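# Turn on the shaker holding four jars

## Task

Four jars already sit on the shaker; switch the shaker on so it runs its preset 20-second cycle.

## Robot and tools

Robot: two arms, left_arm and right_arm, each with a two-finger gripper and a wrist camera. In the scene frame the origin is at table-top height midway between the nominal bases, +z is up, +x points out over the table, and left_arm sits on the +y side. Calibrated bases: left_arm at (+0.021, +0.228, 0) m, quat_wxyz (+1.000, 0, 0, +0.023); right_arm at (-0.033, -0.256, 0) m, quat_wxyz (+1.000, 0, 0, -0.022). Every hand pose, target and wrist-camera pose is expressed in that arm's own base frame; the table and the fixed cameras use the scene frame. Reported hand positions can be off by a few centimetres, more when the arm reaches far.

Gripper: fingers point along the gripper's +z axis and separate along its y axis. end_effector_position is the spot between the pads, roughly 1 cm short of the fingertips. Opening runs from -1 (shut) to +1 (fully open, 0.094 m). grip_measured uses that same scale and reads slightly wide when empty. grip_effort_nm is the gripper motor's averaged effort (negative means closing); it is not a pad force.

Row layout, shared by execute_actions and move: one flat list of 16 numbers covering both arms, even if only one moves: x, y, z, qw, qx, qy, qz, opening for left_arm, then the same eight for right_arm. x, y, z are an absolute target position in metres in that arm's base frame; the quaternion is an absolute orientation, w first. So each row is a pose for both grippers, not an offset. To keep an arm still, resend the exact pose from the latest result, plus the opening you want; a 0 opening is a real command. To hold orientation, repeat the same quaternion every row rather than copying a drifted reading.

execute_actions(actions, cameras): actions is a list of actions; each action is a table of up to 15 rows, one row per 1/30 s control step, and a short table repeats its last row to fill 15 steps. Each action counts as 0.5 s. A target more than 0.6 m from the gripper's current position along any of the gripper's own axes gets the action refused for both arms; if the first action fails this against the last reported state, or anything is malformed, the whole call is refused. An empty list returns the state plus images and shows the scene number.

move(target, speed, blend, opening_speed, grip_force, blocking, cameras): drives each gripper in a straight line from its Hand target to the given row, or through a list of up to 15 rows, with no 0.6 m limit. speed is the top path speed in m/s, 0.002 to 2.9 (default 0.25), turning at up to twice that in rad/s; give one value or one per leg. blend, in metres, rounds corners of a list; 0 stops at each point. opening_speed (0.2 or more per second on the -1..+1 scale) ramps the fingers. grip_force sets the per-pad limit in newtons, 10 to 50, for both arms or as one value per arm; it persists, and lower values close slowly. blocking=false returns after about 0.5 s while the move continues; a new move then takes over. A move lasts at most 10 s, and paths neither avoid obstacles nor each other. The result adds a move: line, such as done, off_target, moving, held or fault, plus limits (paced means the sent pose was clipped; held means steps were withheld). done means at rest within 10 mm and 2 degrees; it says nothing about contact.

wait(seconds 0 to 10) lets time pass while arms hold their last command. stop brakes a running move. zoom_image(camera, region [x0, y0, x1, y1] pixels, at most 504 by 504) enlarges the newest picture from cam_high, cam_low, cam_over, cam_left_wrist or cam_right_wrist (each 672x504). read_manual returns licence texts only. finished_scene(scene 1 or 2) ends the scene for good; the shaker must be running without the robot's help.

Control notes: each step, commanded orientation is clipped to within 40 degrees of the measured one, and one action may fall short, so check Hand target and send the remainder. Friction and weight can leave a gripper a few centimetres off target without any contact. Joint torques are total drive outputs with offsets and noise; joints 1 to 3 wrap at ±28 N m.

Avoid: hitting the shaker, jars or table hard; knocking any jar off the table; arm-to-arm contact or one gripper closing on the other's fingers (this can fail the scene); pressing on the wrist-camera cable, since cable contact counts as touching; paths passing close to an arm's own base (go around it); fast motion near contact, since speed and overshoot past contact raise force. To ease a press, command the measured pose. Watch motor heat: MOTOR HOT at 75 °C, the arm folds and idles at 90 °C, and falls limp at 100 °C; holding a stretched arm or pushing at an unreachable pose heats it. Any arm stop costs time. Loose objects may get brief outside nudges.

Each tool is called after "Call:" as name([rows], argument=value, ...), one row to a line, values as JSON.

## Session

Call:
execute_actions(actions=[])

Scene clock: 0.00 s.
left_arm: end_effector_position=(+0.2325, -0.0941, +0.2326) grip_measured=+1.000 grip_effort_nm=n/a end_effector_quat_wxyz=(+0.647, -0.064, +0.693, -0.311) | right_arm: end_effector_position=(+0.2318, -0.0610, +0.3314) grip_measured=+1.000 grip_effort_nm=n/a end_effector_quat_wxyz=(+0.688, +0.201, +0.697, -0.022)
Joint positions: left_arm=[-0.47 0.134 0.18 -0.015 -0.113 -0.538 0.094] | right_arm=[-0.112 0.373 0.674 -0.355 0.199 0.26 0.094]
Joint velocities: within noise
Joint torques (N m): no reading
Motor temperatures (°C): left_arm=[17 18 19 23 19 21 18] | right_arm=[18 18 20 21 16 21 18]
Heat: left arm: 23 °C; right arm: 21 °C.
Hand target: left_arm +0.2317, -0.0936, +0.2335; +0.647, -0.063, +0.693, -0.310 | right_arm +0.2297, -0.0608, +0.3322; +0.688, +0.200, +0.698, -0.022
Tool commands: left_gripper/opening=+1.0 right_gripper/opening=+1.0

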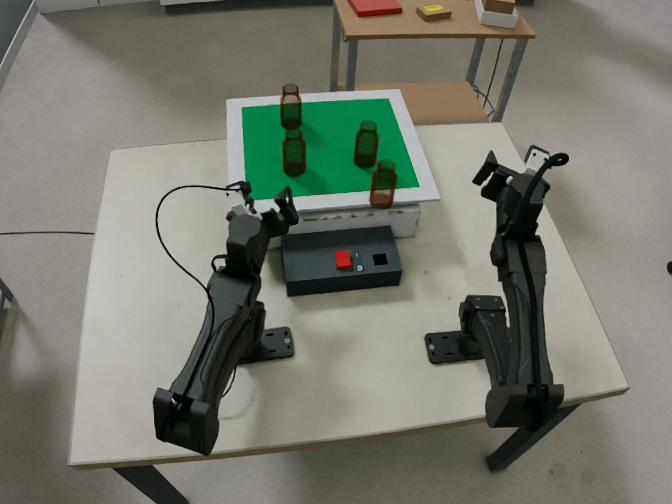

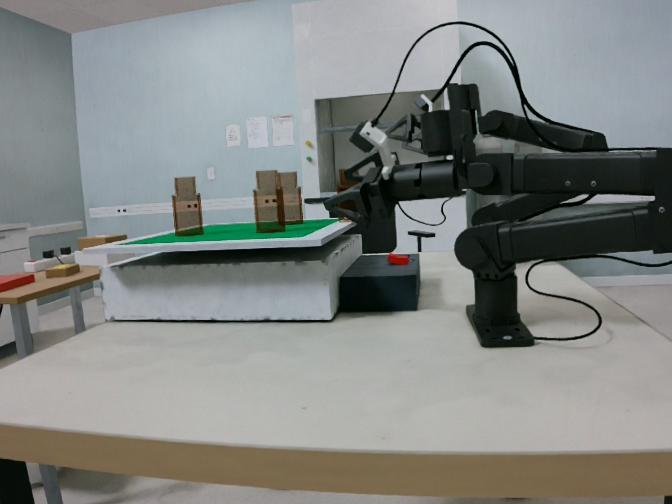

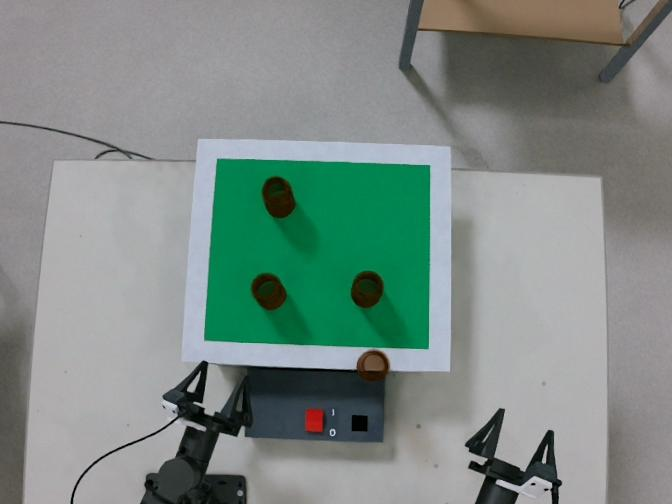

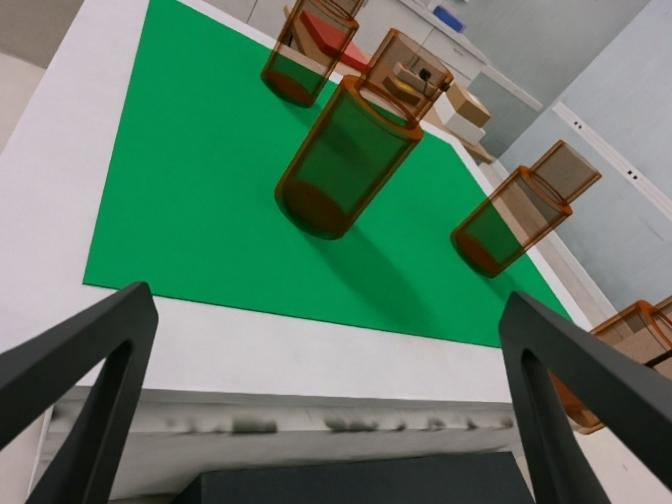

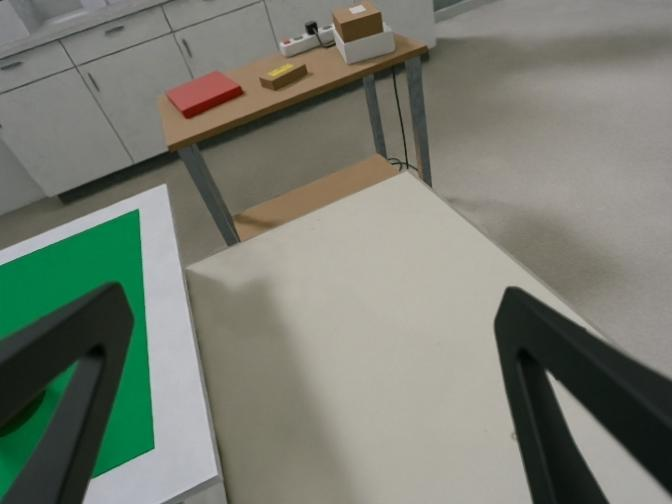

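Call:
zoom_image(camera="cam_over", region=[180, 240, 460, 450])

Call:
zoom_image(camera="cam_high", region=[220, 70, 450, 300])

Call:
zoom_image(camera="cam_low", region=[80, 150, 440, 330])

Call:
zoom_image(camera="cam_over", region=[290, 340, 410, 450])

Scaled by 1.800 from the camera's 672x504 image, which has a finer 960x720 frame.

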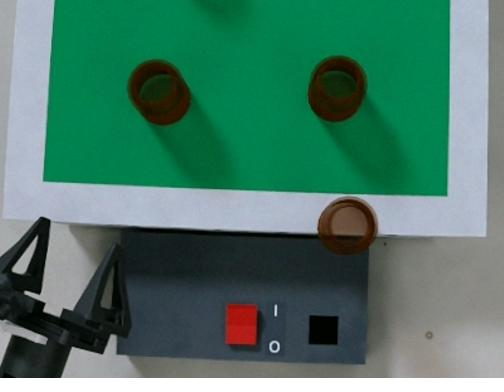

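Scaled by 2.191 from the camera's 672x504 image, which has a finer 960x720 frame.

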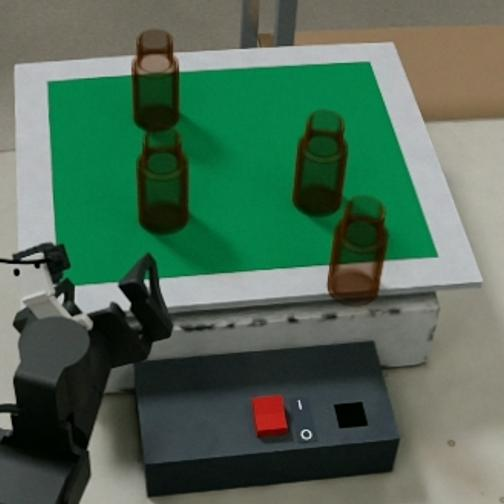

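Scaled by 1.400 from the camera's 672x504 image, which has a finer 960x720 frame.

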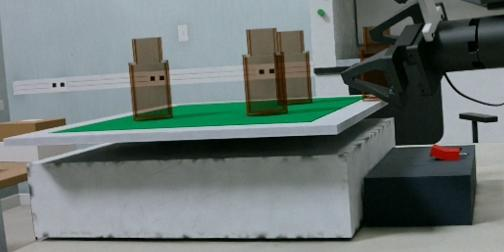

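Scaled by 4.200 from the camera's 672x504 image, which has a finer 960x720 frame.

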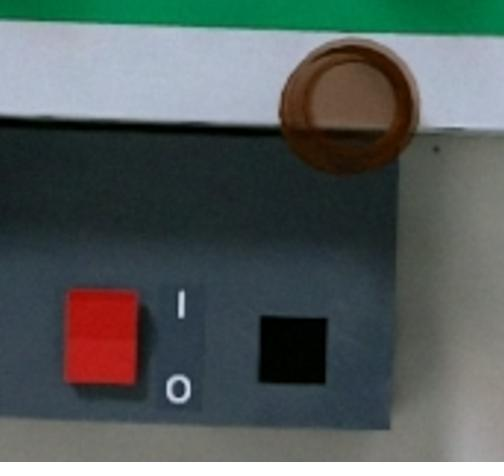

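Call:
move(target=[0.2317,-0.0936,0.2335,0.647,-0.063,0.693,-0.310,1,0.2,0.10,0.23,0.554,-0.212,0.7912,0.1485,1], cameras=["all"])

Scene clock: 6.97 s.
left_arm: end_effector_position=(+0.2325, -0.0941, +0.2326) grip_measured=+1.000 grip_effort_nm=-0.03 end_effector_quat_wxyz=(+0.647, -0.064, +0.693, -0.311) | right_arm: end_effector_position=(+0.2013, +0.0982, +0.2438) grip_measured=+1.000 grip_effort_nm=0.00 end_effector_quat_wxyz=(+0.570, -0.205, +0.782, +0.148)
Joint positions: left_arm=[-0.47 0.134 0.18 -0.015 -0.113 -0.538 0.094] | right_arm=[0.252 0.299 0.578 -0.6 -0.246 -0.083 0.094]
Joint torques (N m): left_arm=[-0.01 1.42 9.11 1.69 -0.01 0.05] | right_arm=[0.66 3.06 5.37 2.32 -0.12 -0.12]
Heat: left arm: 24 °C; right arm: 22 °C.
Hand target: left_arm +0.2317, -0.0936, +0.2336; +0.647, -0.063, +0.693, -0.310 | right_arm +0.2000, +0.0999, +0.2303; +0.554, -0.212, +0.791, +0.149
Off the commanded pose: left_arm 0.001 m, 0 deg | right_arm 0.014 m, 2 deg.
move: off_target (right_arm)
camera_calibration:
cam_right_wrist: T_world_to_cam=[[0.476904, -0.878224, 0.0358572, -0.0254551], [-0.721672, -0.414528, -0.554397, 0.335998], [0.501748, 0.238517, -0.83148, 0.181263], [0, 0, 0, 1]] pos_world=[0.163671, 0.0736906, 0.337906]

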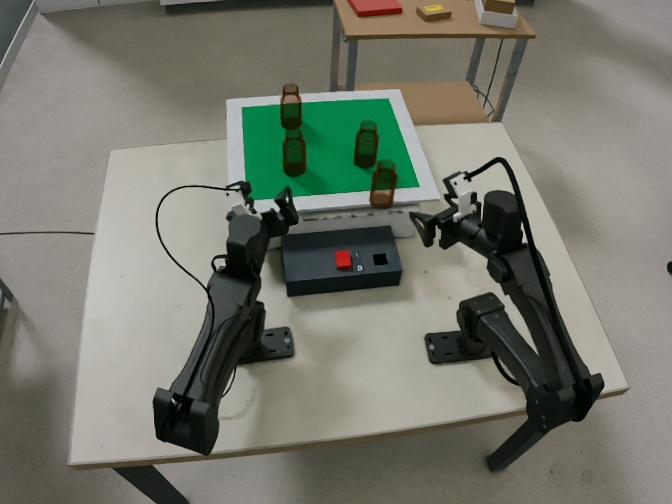

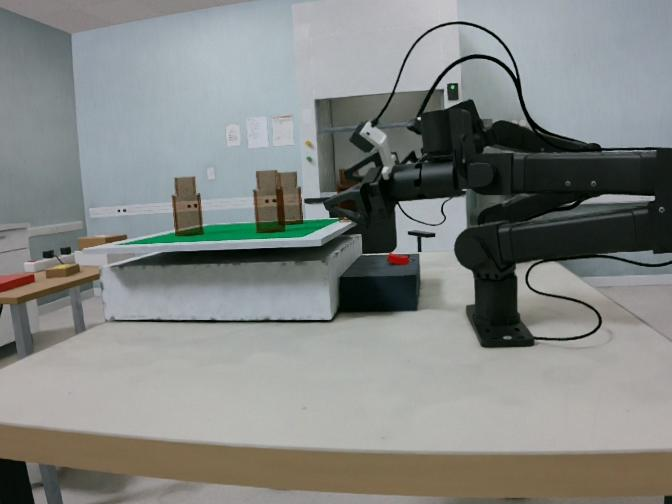

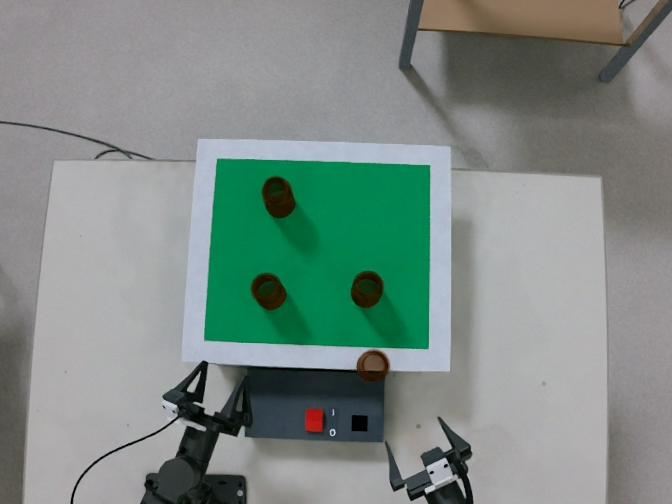

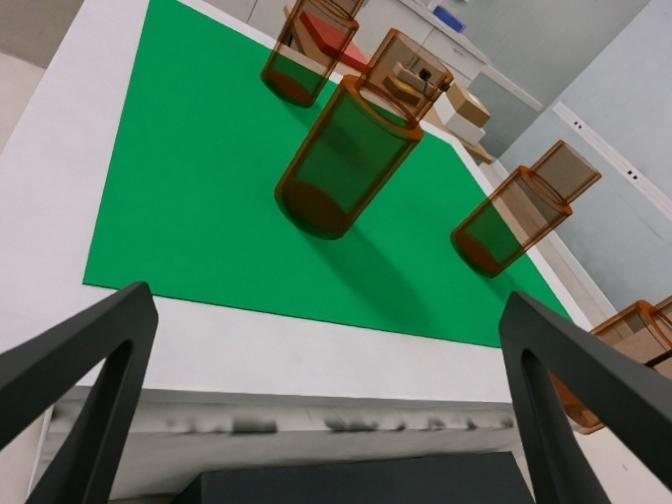

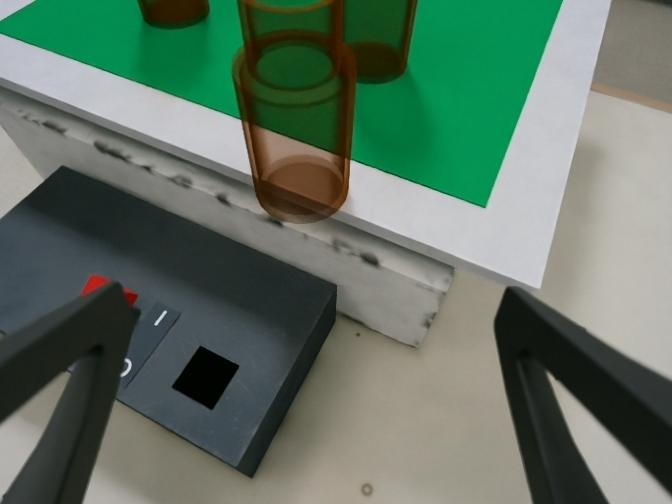

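Call:
move(target=[0.2317,-0.0936,0.2335,0.647,-0.063,0.693,-0.310,1,0.25,0.131,0.17,0.554,-0.212,0.7912,0.1485,1], cameras=["all"], speed=0.15)

Scene clock: 10.87 s.
left_arm: end_effector_position=(+0.2325, -0.0941, +0.2326) grip_measured=+1.000 grip_effort_nm=-0.03 end_effector_quat_wxyz=(+0.647, -0.064, +0.693, -0.311) | right_arm: end_effector_position=(+0.2515, +0.1303, +0.1791) grip_measured=+1.000 grip_effort_nm=0.00 end_effector_quat_wxyz=(+0.559, -0.213, +0.788, +0.147)
Joint positions: left_arm=[-0.47 0.134 0.18 -0.015 -0.113 -0.538 0.094] | right_arm=[0.404 0.551 0.333 -0.122 -0.111 -0.046 0.094]
Joint torques (N m): left_arm=[-0.1 1.43 9.1 1.69 0 0.05] | right_arm=[0.73 0.73 6.05 2.67 0.01 0.05]
Heat: left arm: 25 °C; right arm: 23 °C.
Hand target: left_arm +0.2317, -0.0936, +0.2336; +0.647, -0.063, +0.693, -0.310 | right_arm +0.2499, +0.1310, +0.1700; +0.554, -0.212, +0.791, +0.149
Off the commanded pose: left_arm 0.001 m, 0 deg | right_arm 0.009 m, 1 deg.
move: done
camera_calibration:
cam_right_wrist: T_world_to_cam=[[0.488552, -0.871618, 0.0399769, -0.0234006], [-0.727542, -0.432232, -0.532784, 0.349578], [0.481663, 0.231208, -0.845307, 0.10306], [0, 0, 0, 1]] pos_world=[0.216125, 0.106874, 0.274302]

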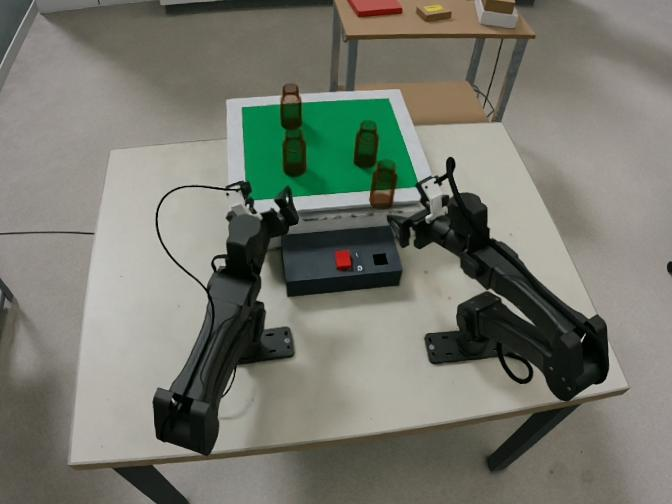

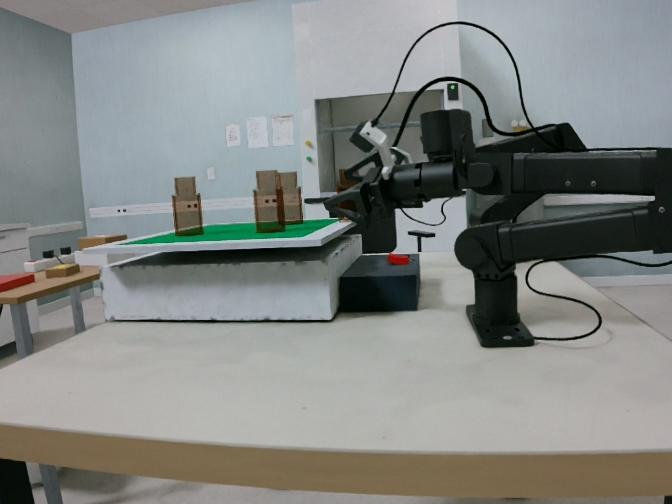

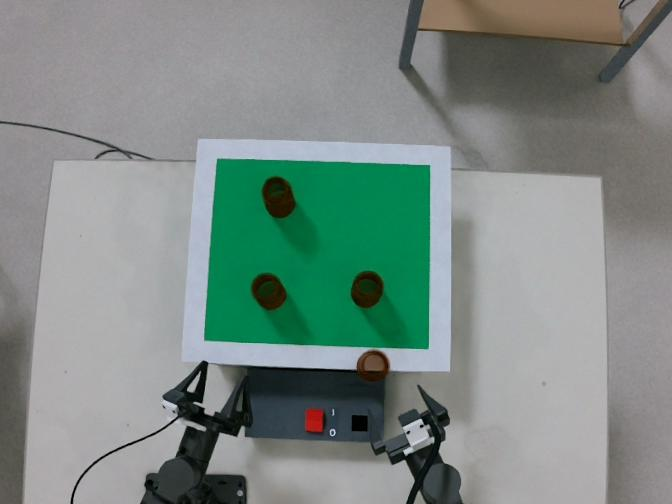

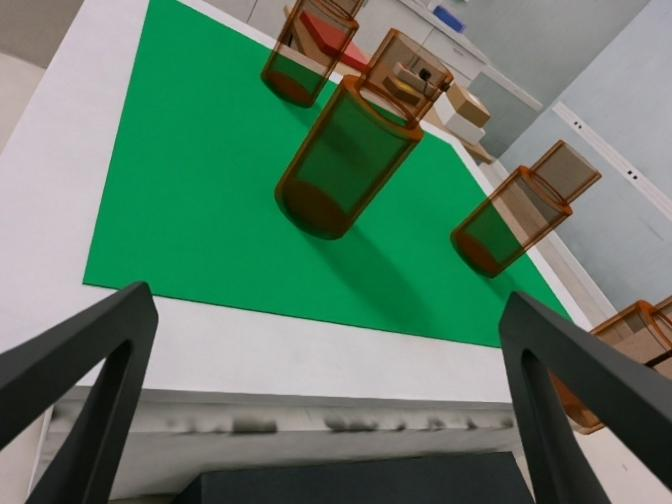

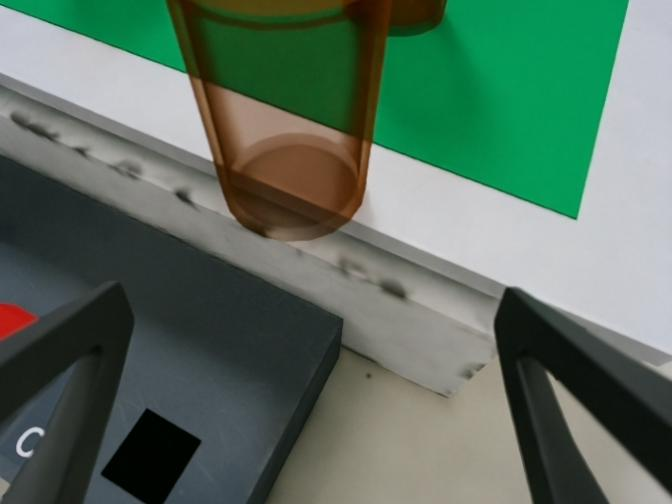

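Call:
move(target=[0.2317,-0.0936,0.2335,0.647,-0.063,0.693,-0.310,1,0.314,0.172,0.16,0.554,-0.212,0.7912,0.1485,1], cameras=["all"], speed=0.1)

Scene clock: 13.33 s.
left_arm: end_effector_position=(+0.2325, -0.0941, +0.2326) grip_measured=+1.000 grip_effort_nm=-0.03 end_effector_quat_wxyz=(+0.647, -0.064, +0.693, -0.311) | right_arm: end_effector_position=(+0.2876, +0.1671, +0.1465) grip_measured=+1.000 grip_effort_nm=0.03 end_effector_quat_wxyz=(+0.528, -0.223, +0.805, +0.153)
Joint positions: left_arm=[-0.47 0.134 0.18 -0.015 -0.113 -0.538 0.094] | right_arm=[0.495 0.947 0.354 0.185 -0.051 -0.01 0.094]
Joint torques (N m): left_arm=[-0.06 1.46 9.18 1.7 0.01 0.06] | right_arm=[-2.06 6.23 11.62 3.68 0.02 -0.11]
Heat: left arm: 25 °C; right arm: 24 °C.
Hand target: left_arm +0.2317, -0.0936, +0.2336; +0.647, -0.063, +0.693, -0.310 | right_arm +0.3091, +0.1691, +0.1607; +0.553, -0.212, +0.792, +0.148
Off the commanded pose: left_arm 0.001 m, 0 deg | right_arm 0.030 m, 4 deg.
move: off_target (right_arm)
camera_calibration:
cam_right_wrist: T_world_to_cam=[[0.510794, -0.85938, 0.0235616, -0.0136906], [-0.751716, -0.459764, -0.472801, 0.377101], [0.417148, 0.223792, -0.880854, 0.0745164], [0, 0, 0, 1]] pos_world=[0.259382, 0.144936, 0.244255]

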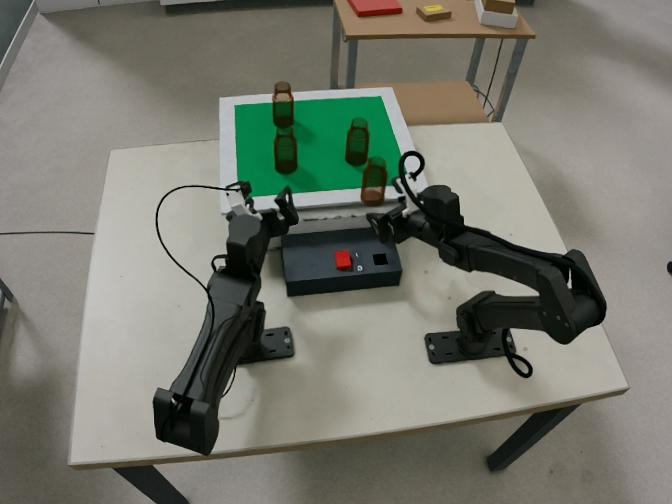

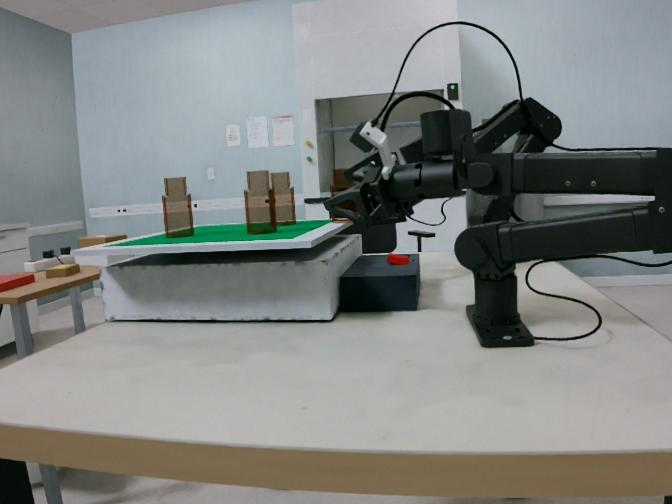

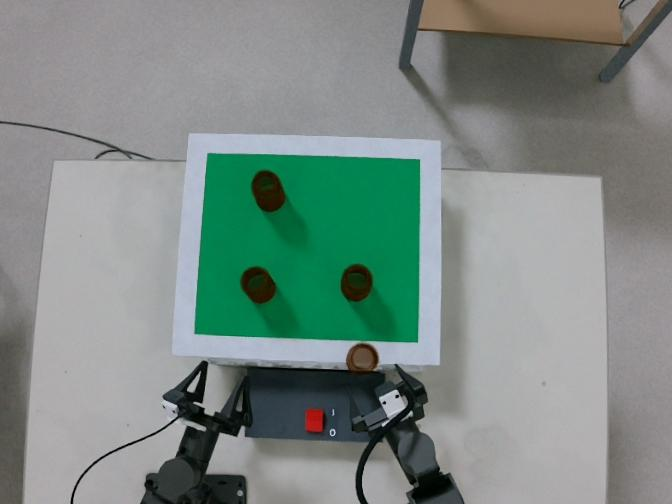

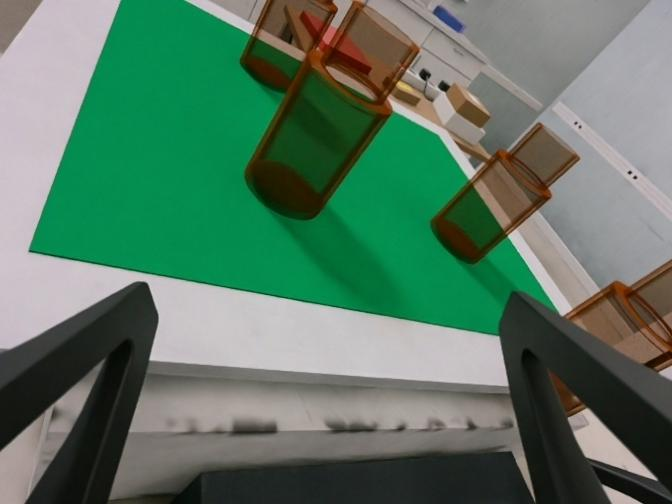

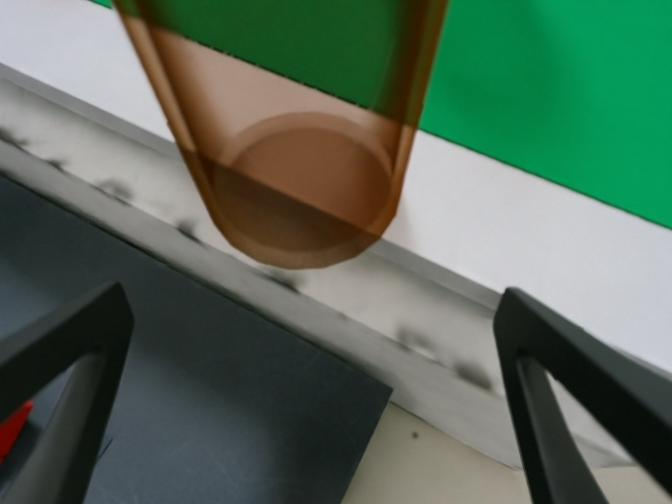

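Call:
move([
  [0.2317,-0.0936,0.2335,0.647,-0.063,0.693,-0.310,1,0.25,0.136,0.155,0.554,-0.212,0.7912,0.1485,1],
  [0.2317,-0.0936,0.2335,0.647,-0.063,0.693,-0.310,1,0.23,0.126,0.215,0.554,-0.212,0.7912,0.1485,1],
], cameras=["all"], speed=0.1)

Scene clock: 16.73 s.
left_arm: end_effector_position=(+0.2325, -0.0941, +0.2326) grip_measured=+1.000 grip_effort_nm=-0.03 end_effector_quat_wxyz=(+0.647, -0.064, +0.693, -0.311) | right_arm: end_effector_position=(+0.2311, +0.1280, +0.2025) grip_measured=+1.000 grip_effort_nm=0.03 end_effector_quat_wxyz=(+0.546, -0.212, +0.797, +0.149)
Joint positions: left_arm=[-0.47 0.134 0.18 -0.015 -0.113 -0.538 0.094] | right_arm=[0.461 0.468 0.448 -0.35 -0.06 -0.017 0.094]
Joint torques (N m): left_arm=[-0.02 1.44 9.11 1.7 0 0.03] | right_arm=[-0.96 0.72 10.93 2.29 -0.13 -0.11]
Heat: left arm: 26 °C; right arm: 25 °C.
Hand target: left_arm +0.2317, -0.0936, +0.2336; +0.647, -0.063, +0.693, -0.310 | right_arm +0.2301, +0.1262, +0.2149; +0.554, -0.212, +0.791, +0.148
Off the commanded pose: left_arm 0.001 m, 0 deg | right_arm 0.013 m, 1 deg.
move: off_target (right_arm)
camera_calibration:
cam_right_wrist: T_world_to_cam=[[0.489468, -0.87156, 0.0283686, -0.0142373], [-0.744648, -0.434681, -0.506508, 0.345173], [0.453784, 0.226795, -0.861768, 0.143516], [0, 0, 0, 1]] pos_world=[0.198875, 0.105083, 0.298915]

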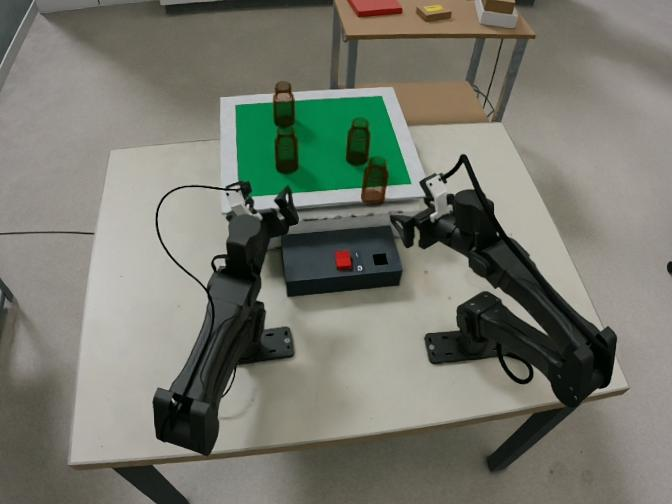

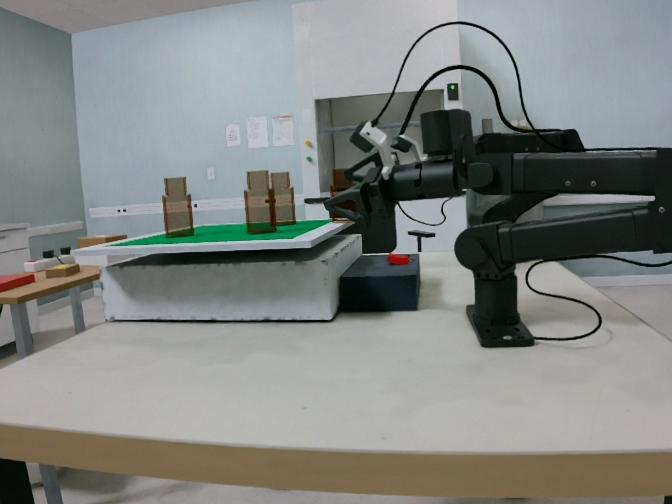

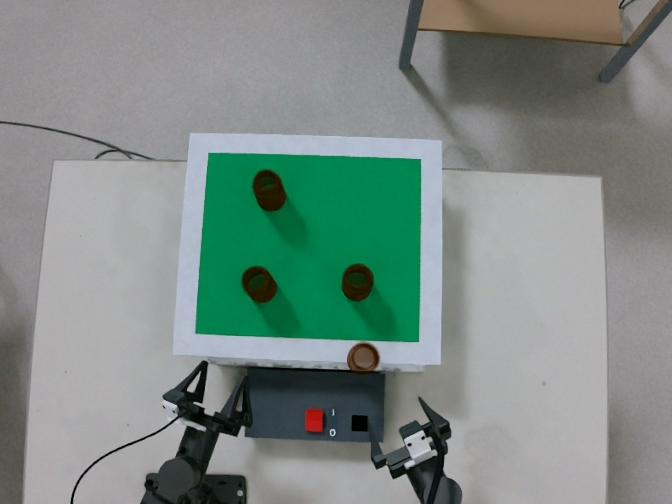

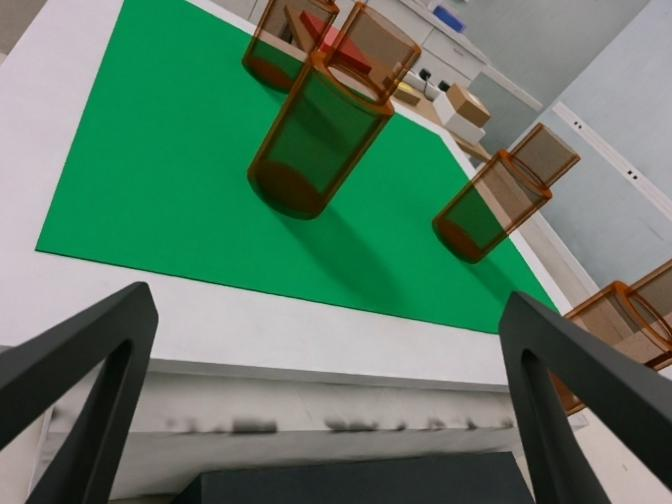

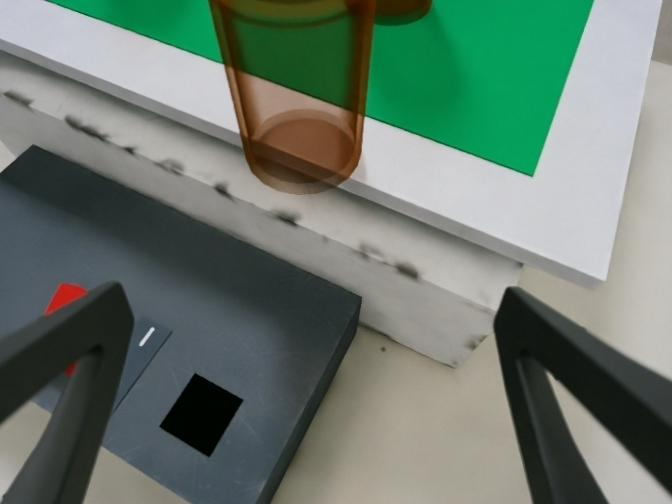

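Call:
move(target=[0.2317,-0.0936,0.2335,0.647,-0.063,0.693,-0.310,1,0.263,0.153,0.197,0.554,-0.212,0.7912,0.1485,1], cameras=["cam_right_wrist","cam_over"], speed=0.1)

Scene clock: 20.20 s.
left_arm: end_effector_position=(+0.2325, -0.0941, +0.2326) grip_measured=+1.000 grip_effort_nm=-0.03 end_effector_quat_wxyz=(+0.647, -0.064, +0.693, -0.311) | right_arm: end_effector_position=(+0.2638, +0.1521, +0.2007) grip_measured=+1.000 grip_effort_nm=0.03 end_effector_quat_wxyz=(+0.555, -0.214, +0.790, +0.147)
Joint positions: left_arm=[-0.47 0.134 0.18 -0.015 -0.113 -0.538 0.094] | right_arm=[0.516 0.691 0.448 -0.105 -0.007 -0.008 0.094]
Joint torques (N m): left_arm=[-0.05 1.4 9.09 1.67 0.01 0.06] | right_arm=[0.66 -0.14 7.06 2.64 0.02 0.05]
Heat: left arm: 26 °C; right arm: 25 °C.
Hand target: left_arm +0.2317, -0.0936, +0.2336; +0.647, -0.063, +0.693, -0.310 | right_arm +0.2630, +0.1529, +0.1971; +0.554, -0.212, +0.791, +0.148
Off the commanded pose: left_arm 0.001 m, 0 deg | right_arm 0.004 m, 0 deg.
move: done
camera_calibration:
cam_right_wrist: T_world_to_cam=[[0.489678, -0.871043, 0.0387097, -0.0114298], [-0.732199, -0.434917, -0.524149, 0.379344], [0.473392, 0.228321, -0.850746, 0.114093], [0, 0, 0, 1]] pos_world=[0.229341, 0.128977, 0.296339]
Images, in order (width x height): cam_over 672x504, cam_right_wrist 672x504.

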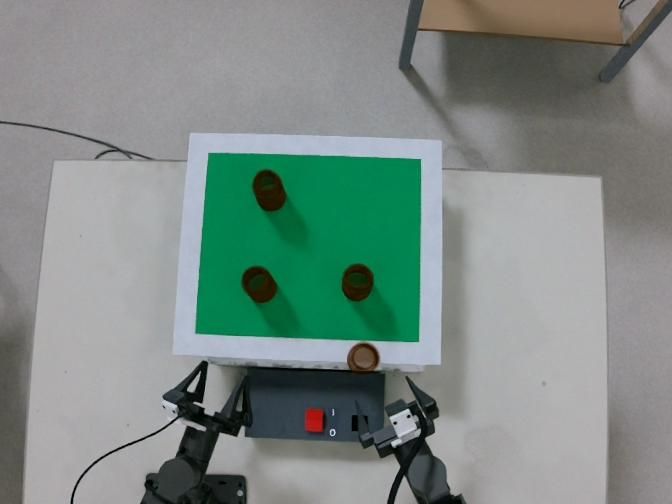

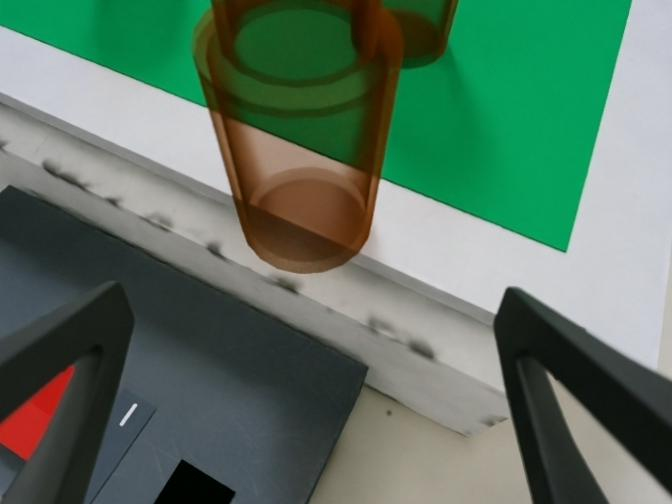

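Call:
move(target=[0.2317,-0.0936,0.2335,0.647,-0.063,0.693,-0.310,1,0.329,0.193,0.186,0.554,-0.212,0.7912,0.1485,1], cameras=["cam_right_wrist","cam_over","cam_low","cam_high"], speed=0.07)

Scene clock: 22.70 s.
left_arm: end_effector_position=(+0.2325, -0.0941, +0.2326) grip_measured=+1.000 grip_effort_nm=-0.03 end_effector_quat_wxyz=(+0.647, -0.064, +0.693, -0.311) | right_arm: end_effector_position=(+0.3224, +0.1869, +0.1684) grip_measured=+1.000 grip_effort_nm=0.03 end_effector_quat_wxyz=(+0.538, -0.216, +0.803, +0.142)
Joint positions: left_arm=[-0.47 0.134 0.18 -0.015 -0.113 -0.538 0.094] | right_arm=[0.523 1.126 0.509 0.225 0.001 -0.004 0.094]
Joint torques (N m): left_arm=[-0.13 1.43 9.2 1.69 0.02 0.04] | right_arm=[0.72 -2.93 11.1 2.64 0.02 0.05]
Heat: left arm: 26 °C; right arm: 25 °C.
Hand target: left_arm +0.2317, -0.0936, +0.2336; +0.647, -0.063, +0.693, -0.310 | right_arm +0.3281, +0.1925, +0.1860; +0.554, -0.212, +0.791, +0.149
Off the commanded pose: left_arm 0.001 m, 0 deg | right_arm 0.020 m, 2 deg.
move: off_target (right_arm)
camera_calibration:
cam_right_wrist: T_world_to_cam=[[0.490388, -0.870626, 0.039108, -0.00894229], [-0.751816, -0.445311, -0.486282, 0.422368], [0.440785, 0.209065, -0.872926, 0.0688035], [0, 0, 0, 1]] pos_world=[0.291601, 0.165915, 0.2658]
Images, in order (width x height): cam_high 672x504, cam_low 672x504, cam_over 672x504, cam_right_wrist 672x504.

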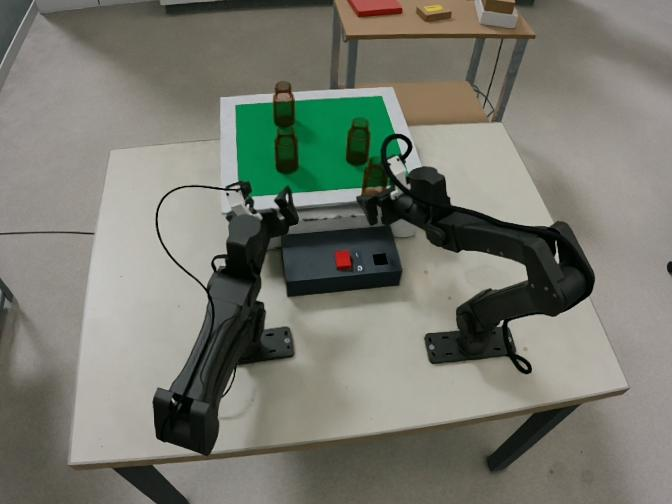

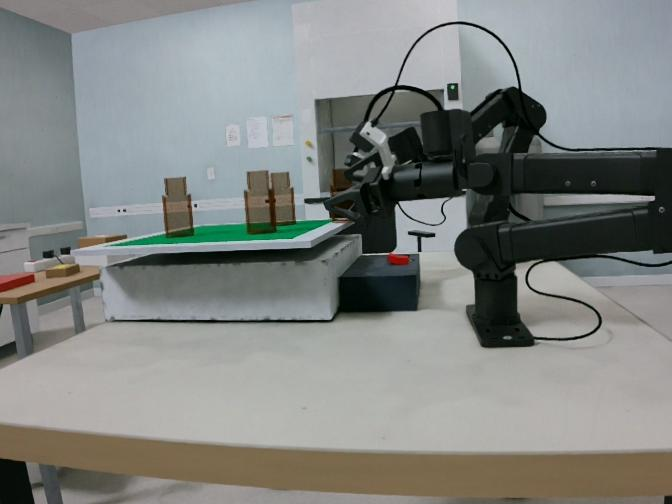

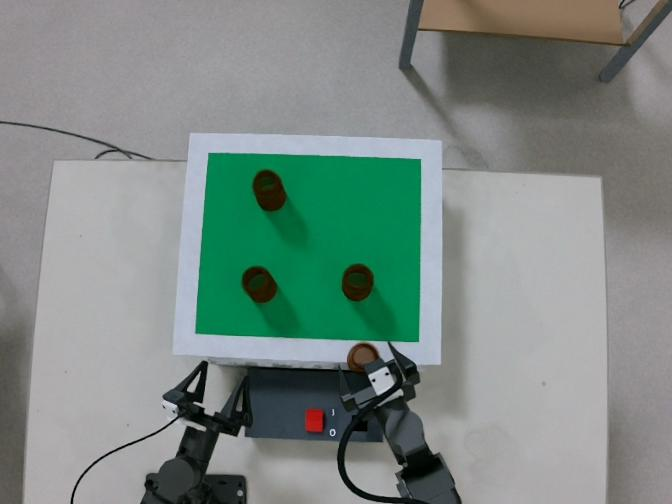

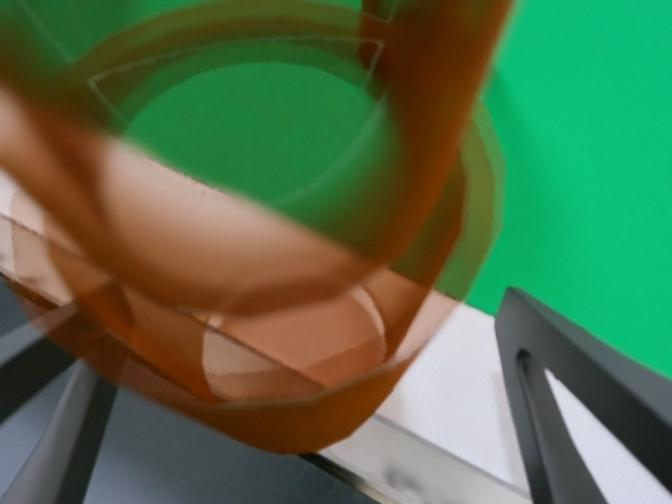

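Call:
move(target=[0.2317,-0.0936,0.2335,0.647,-0.063,0.693,-0.310,1,0.336,0.198,0.194,0.554,-0.212,0.7912,0.1485,1], cameras=["cam_right_wrist","cam_over"], speed=0.05)

Scene clock: 24.23 s.
left_arm: end_effector_position=(+0.2325, -0.0941, +0.2326) grip_measured=+1.000 grip_effort_nm=-0.03 end_effector_quat_wxyz=(+0.647, -0.064, +0.693, -0.311) | right_arm: end_effector_position=(+0.3316, +0.1930, +0.1815) grip_measured=+1.000 grip_effort_nm=0.03 end_effector_quat_wxyz=(+0.546, -0.215, +0.797, +0.144)
Joint positions: left_arm=[-0.47 0.134 0.18 -0.015 -0.113 -0.538 0.094] | right_arm=[0.527 1.156 0.56 0.225 0.005 -0.003 0.094]
Joint torques (N m): left_arm=[-0.06 1.42 9.1 1.68 0.01 0.06] | right_arm=[0.7 -3.26 11.07 2.43 0.02 0.06]
Motor temperatures (°C): left_arm=[17 18 21 26 19 21 18] | right_arm=[18 18 22 26 16 21 18]
Heat: left arm: 26 °C; right arm: 26 °C.
Hand target: left_arm +0.2317, -0.0936, +0.2336; +0.647, -0.063, +0.693, -0.310 | right_arm +0.3355, +0.1977, +0.1940; +0.554, -0.212, +0.791, +0.149
Off the commanded pose: left_arm 0.001 m, 0 deg | right_arm 0.014 m, 1 deg.
move: off_target (right_arm)
camera_calibration:
cam_right_wrist: T_world_to_cam=[[0.4895, -0.871129, 0.039038, -0.00819927], [-0.742838, -0.440022, -0.504552, 0.437725], [0.456707, 0.217979, -0.862498, 0.0659111], [0, 0, 0, 1]] pos_world=[0.29907, 0.171099, 0.278023]
Images, in order (width x height): cam_over 672x504, cam_right_wrist 672x504.

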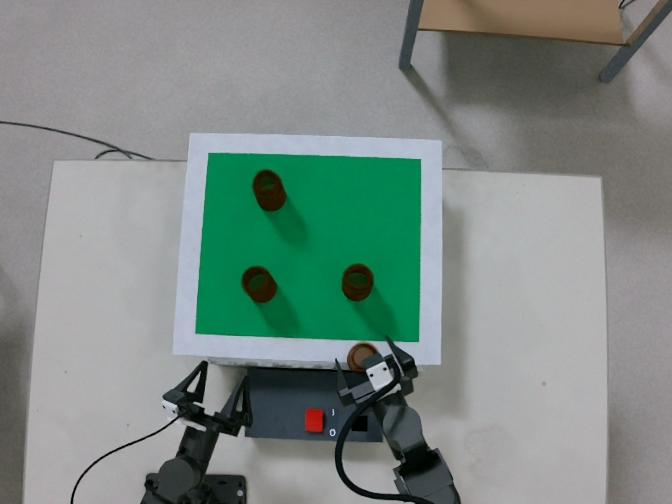

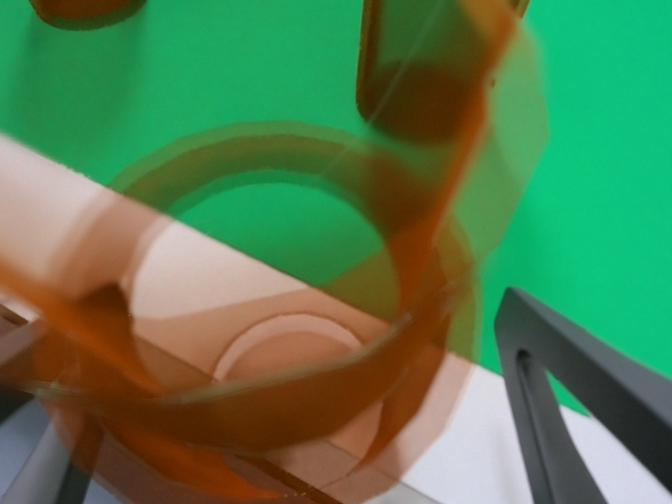

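Call:
move(target=[0.2317,-0.0936,0.2335,0.647,-0.063,0.693,-0.310,1,0.3325,0.205,0.194,0.554,-0.212,0.7912,0.1485,1], cameras=["cam_right_wrist","cam_over"], speed=0.05)

Scene clock: 25.77 s.
left_arm: end_effector_position=(+0.2325, -0.0941, +0.2326) grip_measured=+1.000 grip_effort_nm=-0.03 end_effector_quat_wxyz=(+0.647, -0.064, +0.693, -0.311) | right_arm: end_effector_position=(+0.3275, +0.1998, +0.1815) grip_measured=+1.000 grip_effort_nm=0.03 end_effector_quat_wxyz=(+0.546, -0.216, +0.797, +0.144)
Joint positions: left_arm=[-0.47 0.134 0.18 -0.015 -0.113 -0.538 0.094] | right_arm=[0.563 1.156 0.56 0.225 0.037 0.008 0.094]
Joint torques (N m): left_arm=[-0.09 1.39 9.13 1.69 0.01 0.06] | right_arm=[0.66 -2.96 11.26 2.44 0.05 0.05]
Heat: left arm: 26 °C; right arm: 26 °C.
Hand target: left_arm +0.2317, -0.0936, +0.2336; +0.647, -0.063, +0.693, -0.310 | right_arm +0.3320, +0.2047, +0.1940; +0.554, -0.212, +0.791, +0.149
Off the commanded pose: left_arm 0.001 m, 0 deg | right_arm 0.014 m, 1 deg.
move: off_target (right_arm)
camera_calibration:
cam_right_wrist: T_world_to_cam=[[0.490651, -0.870452, 0.0396875, -0.000950915], [-0.742003, -0.441259, -0.504699, 0.437568], [0.456829, 0.218183, -0.862382, 0.066264], [0, 0, 0, 1]] pos_world=[0.294872, 0.177795, 0.278023]
Images, in order (width x height): cam_over 672x504, cam_right_wrist 672x504.

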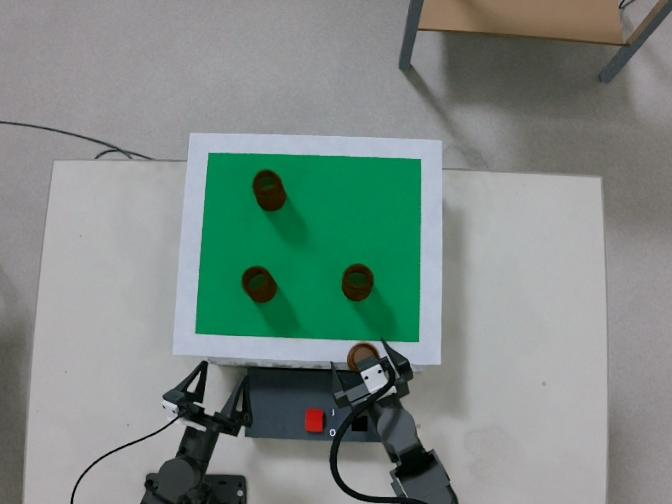

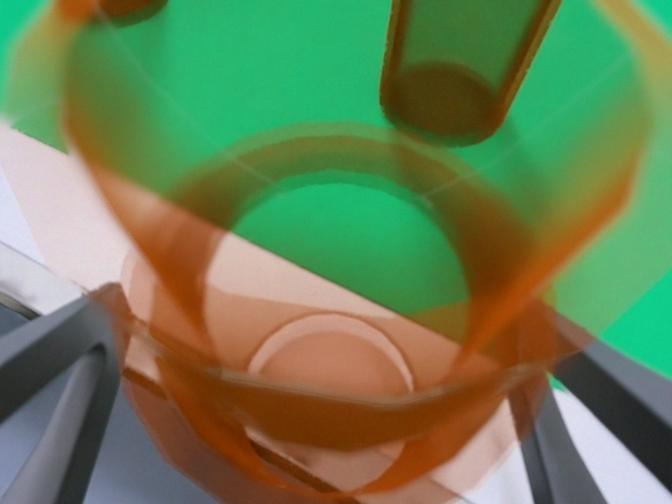

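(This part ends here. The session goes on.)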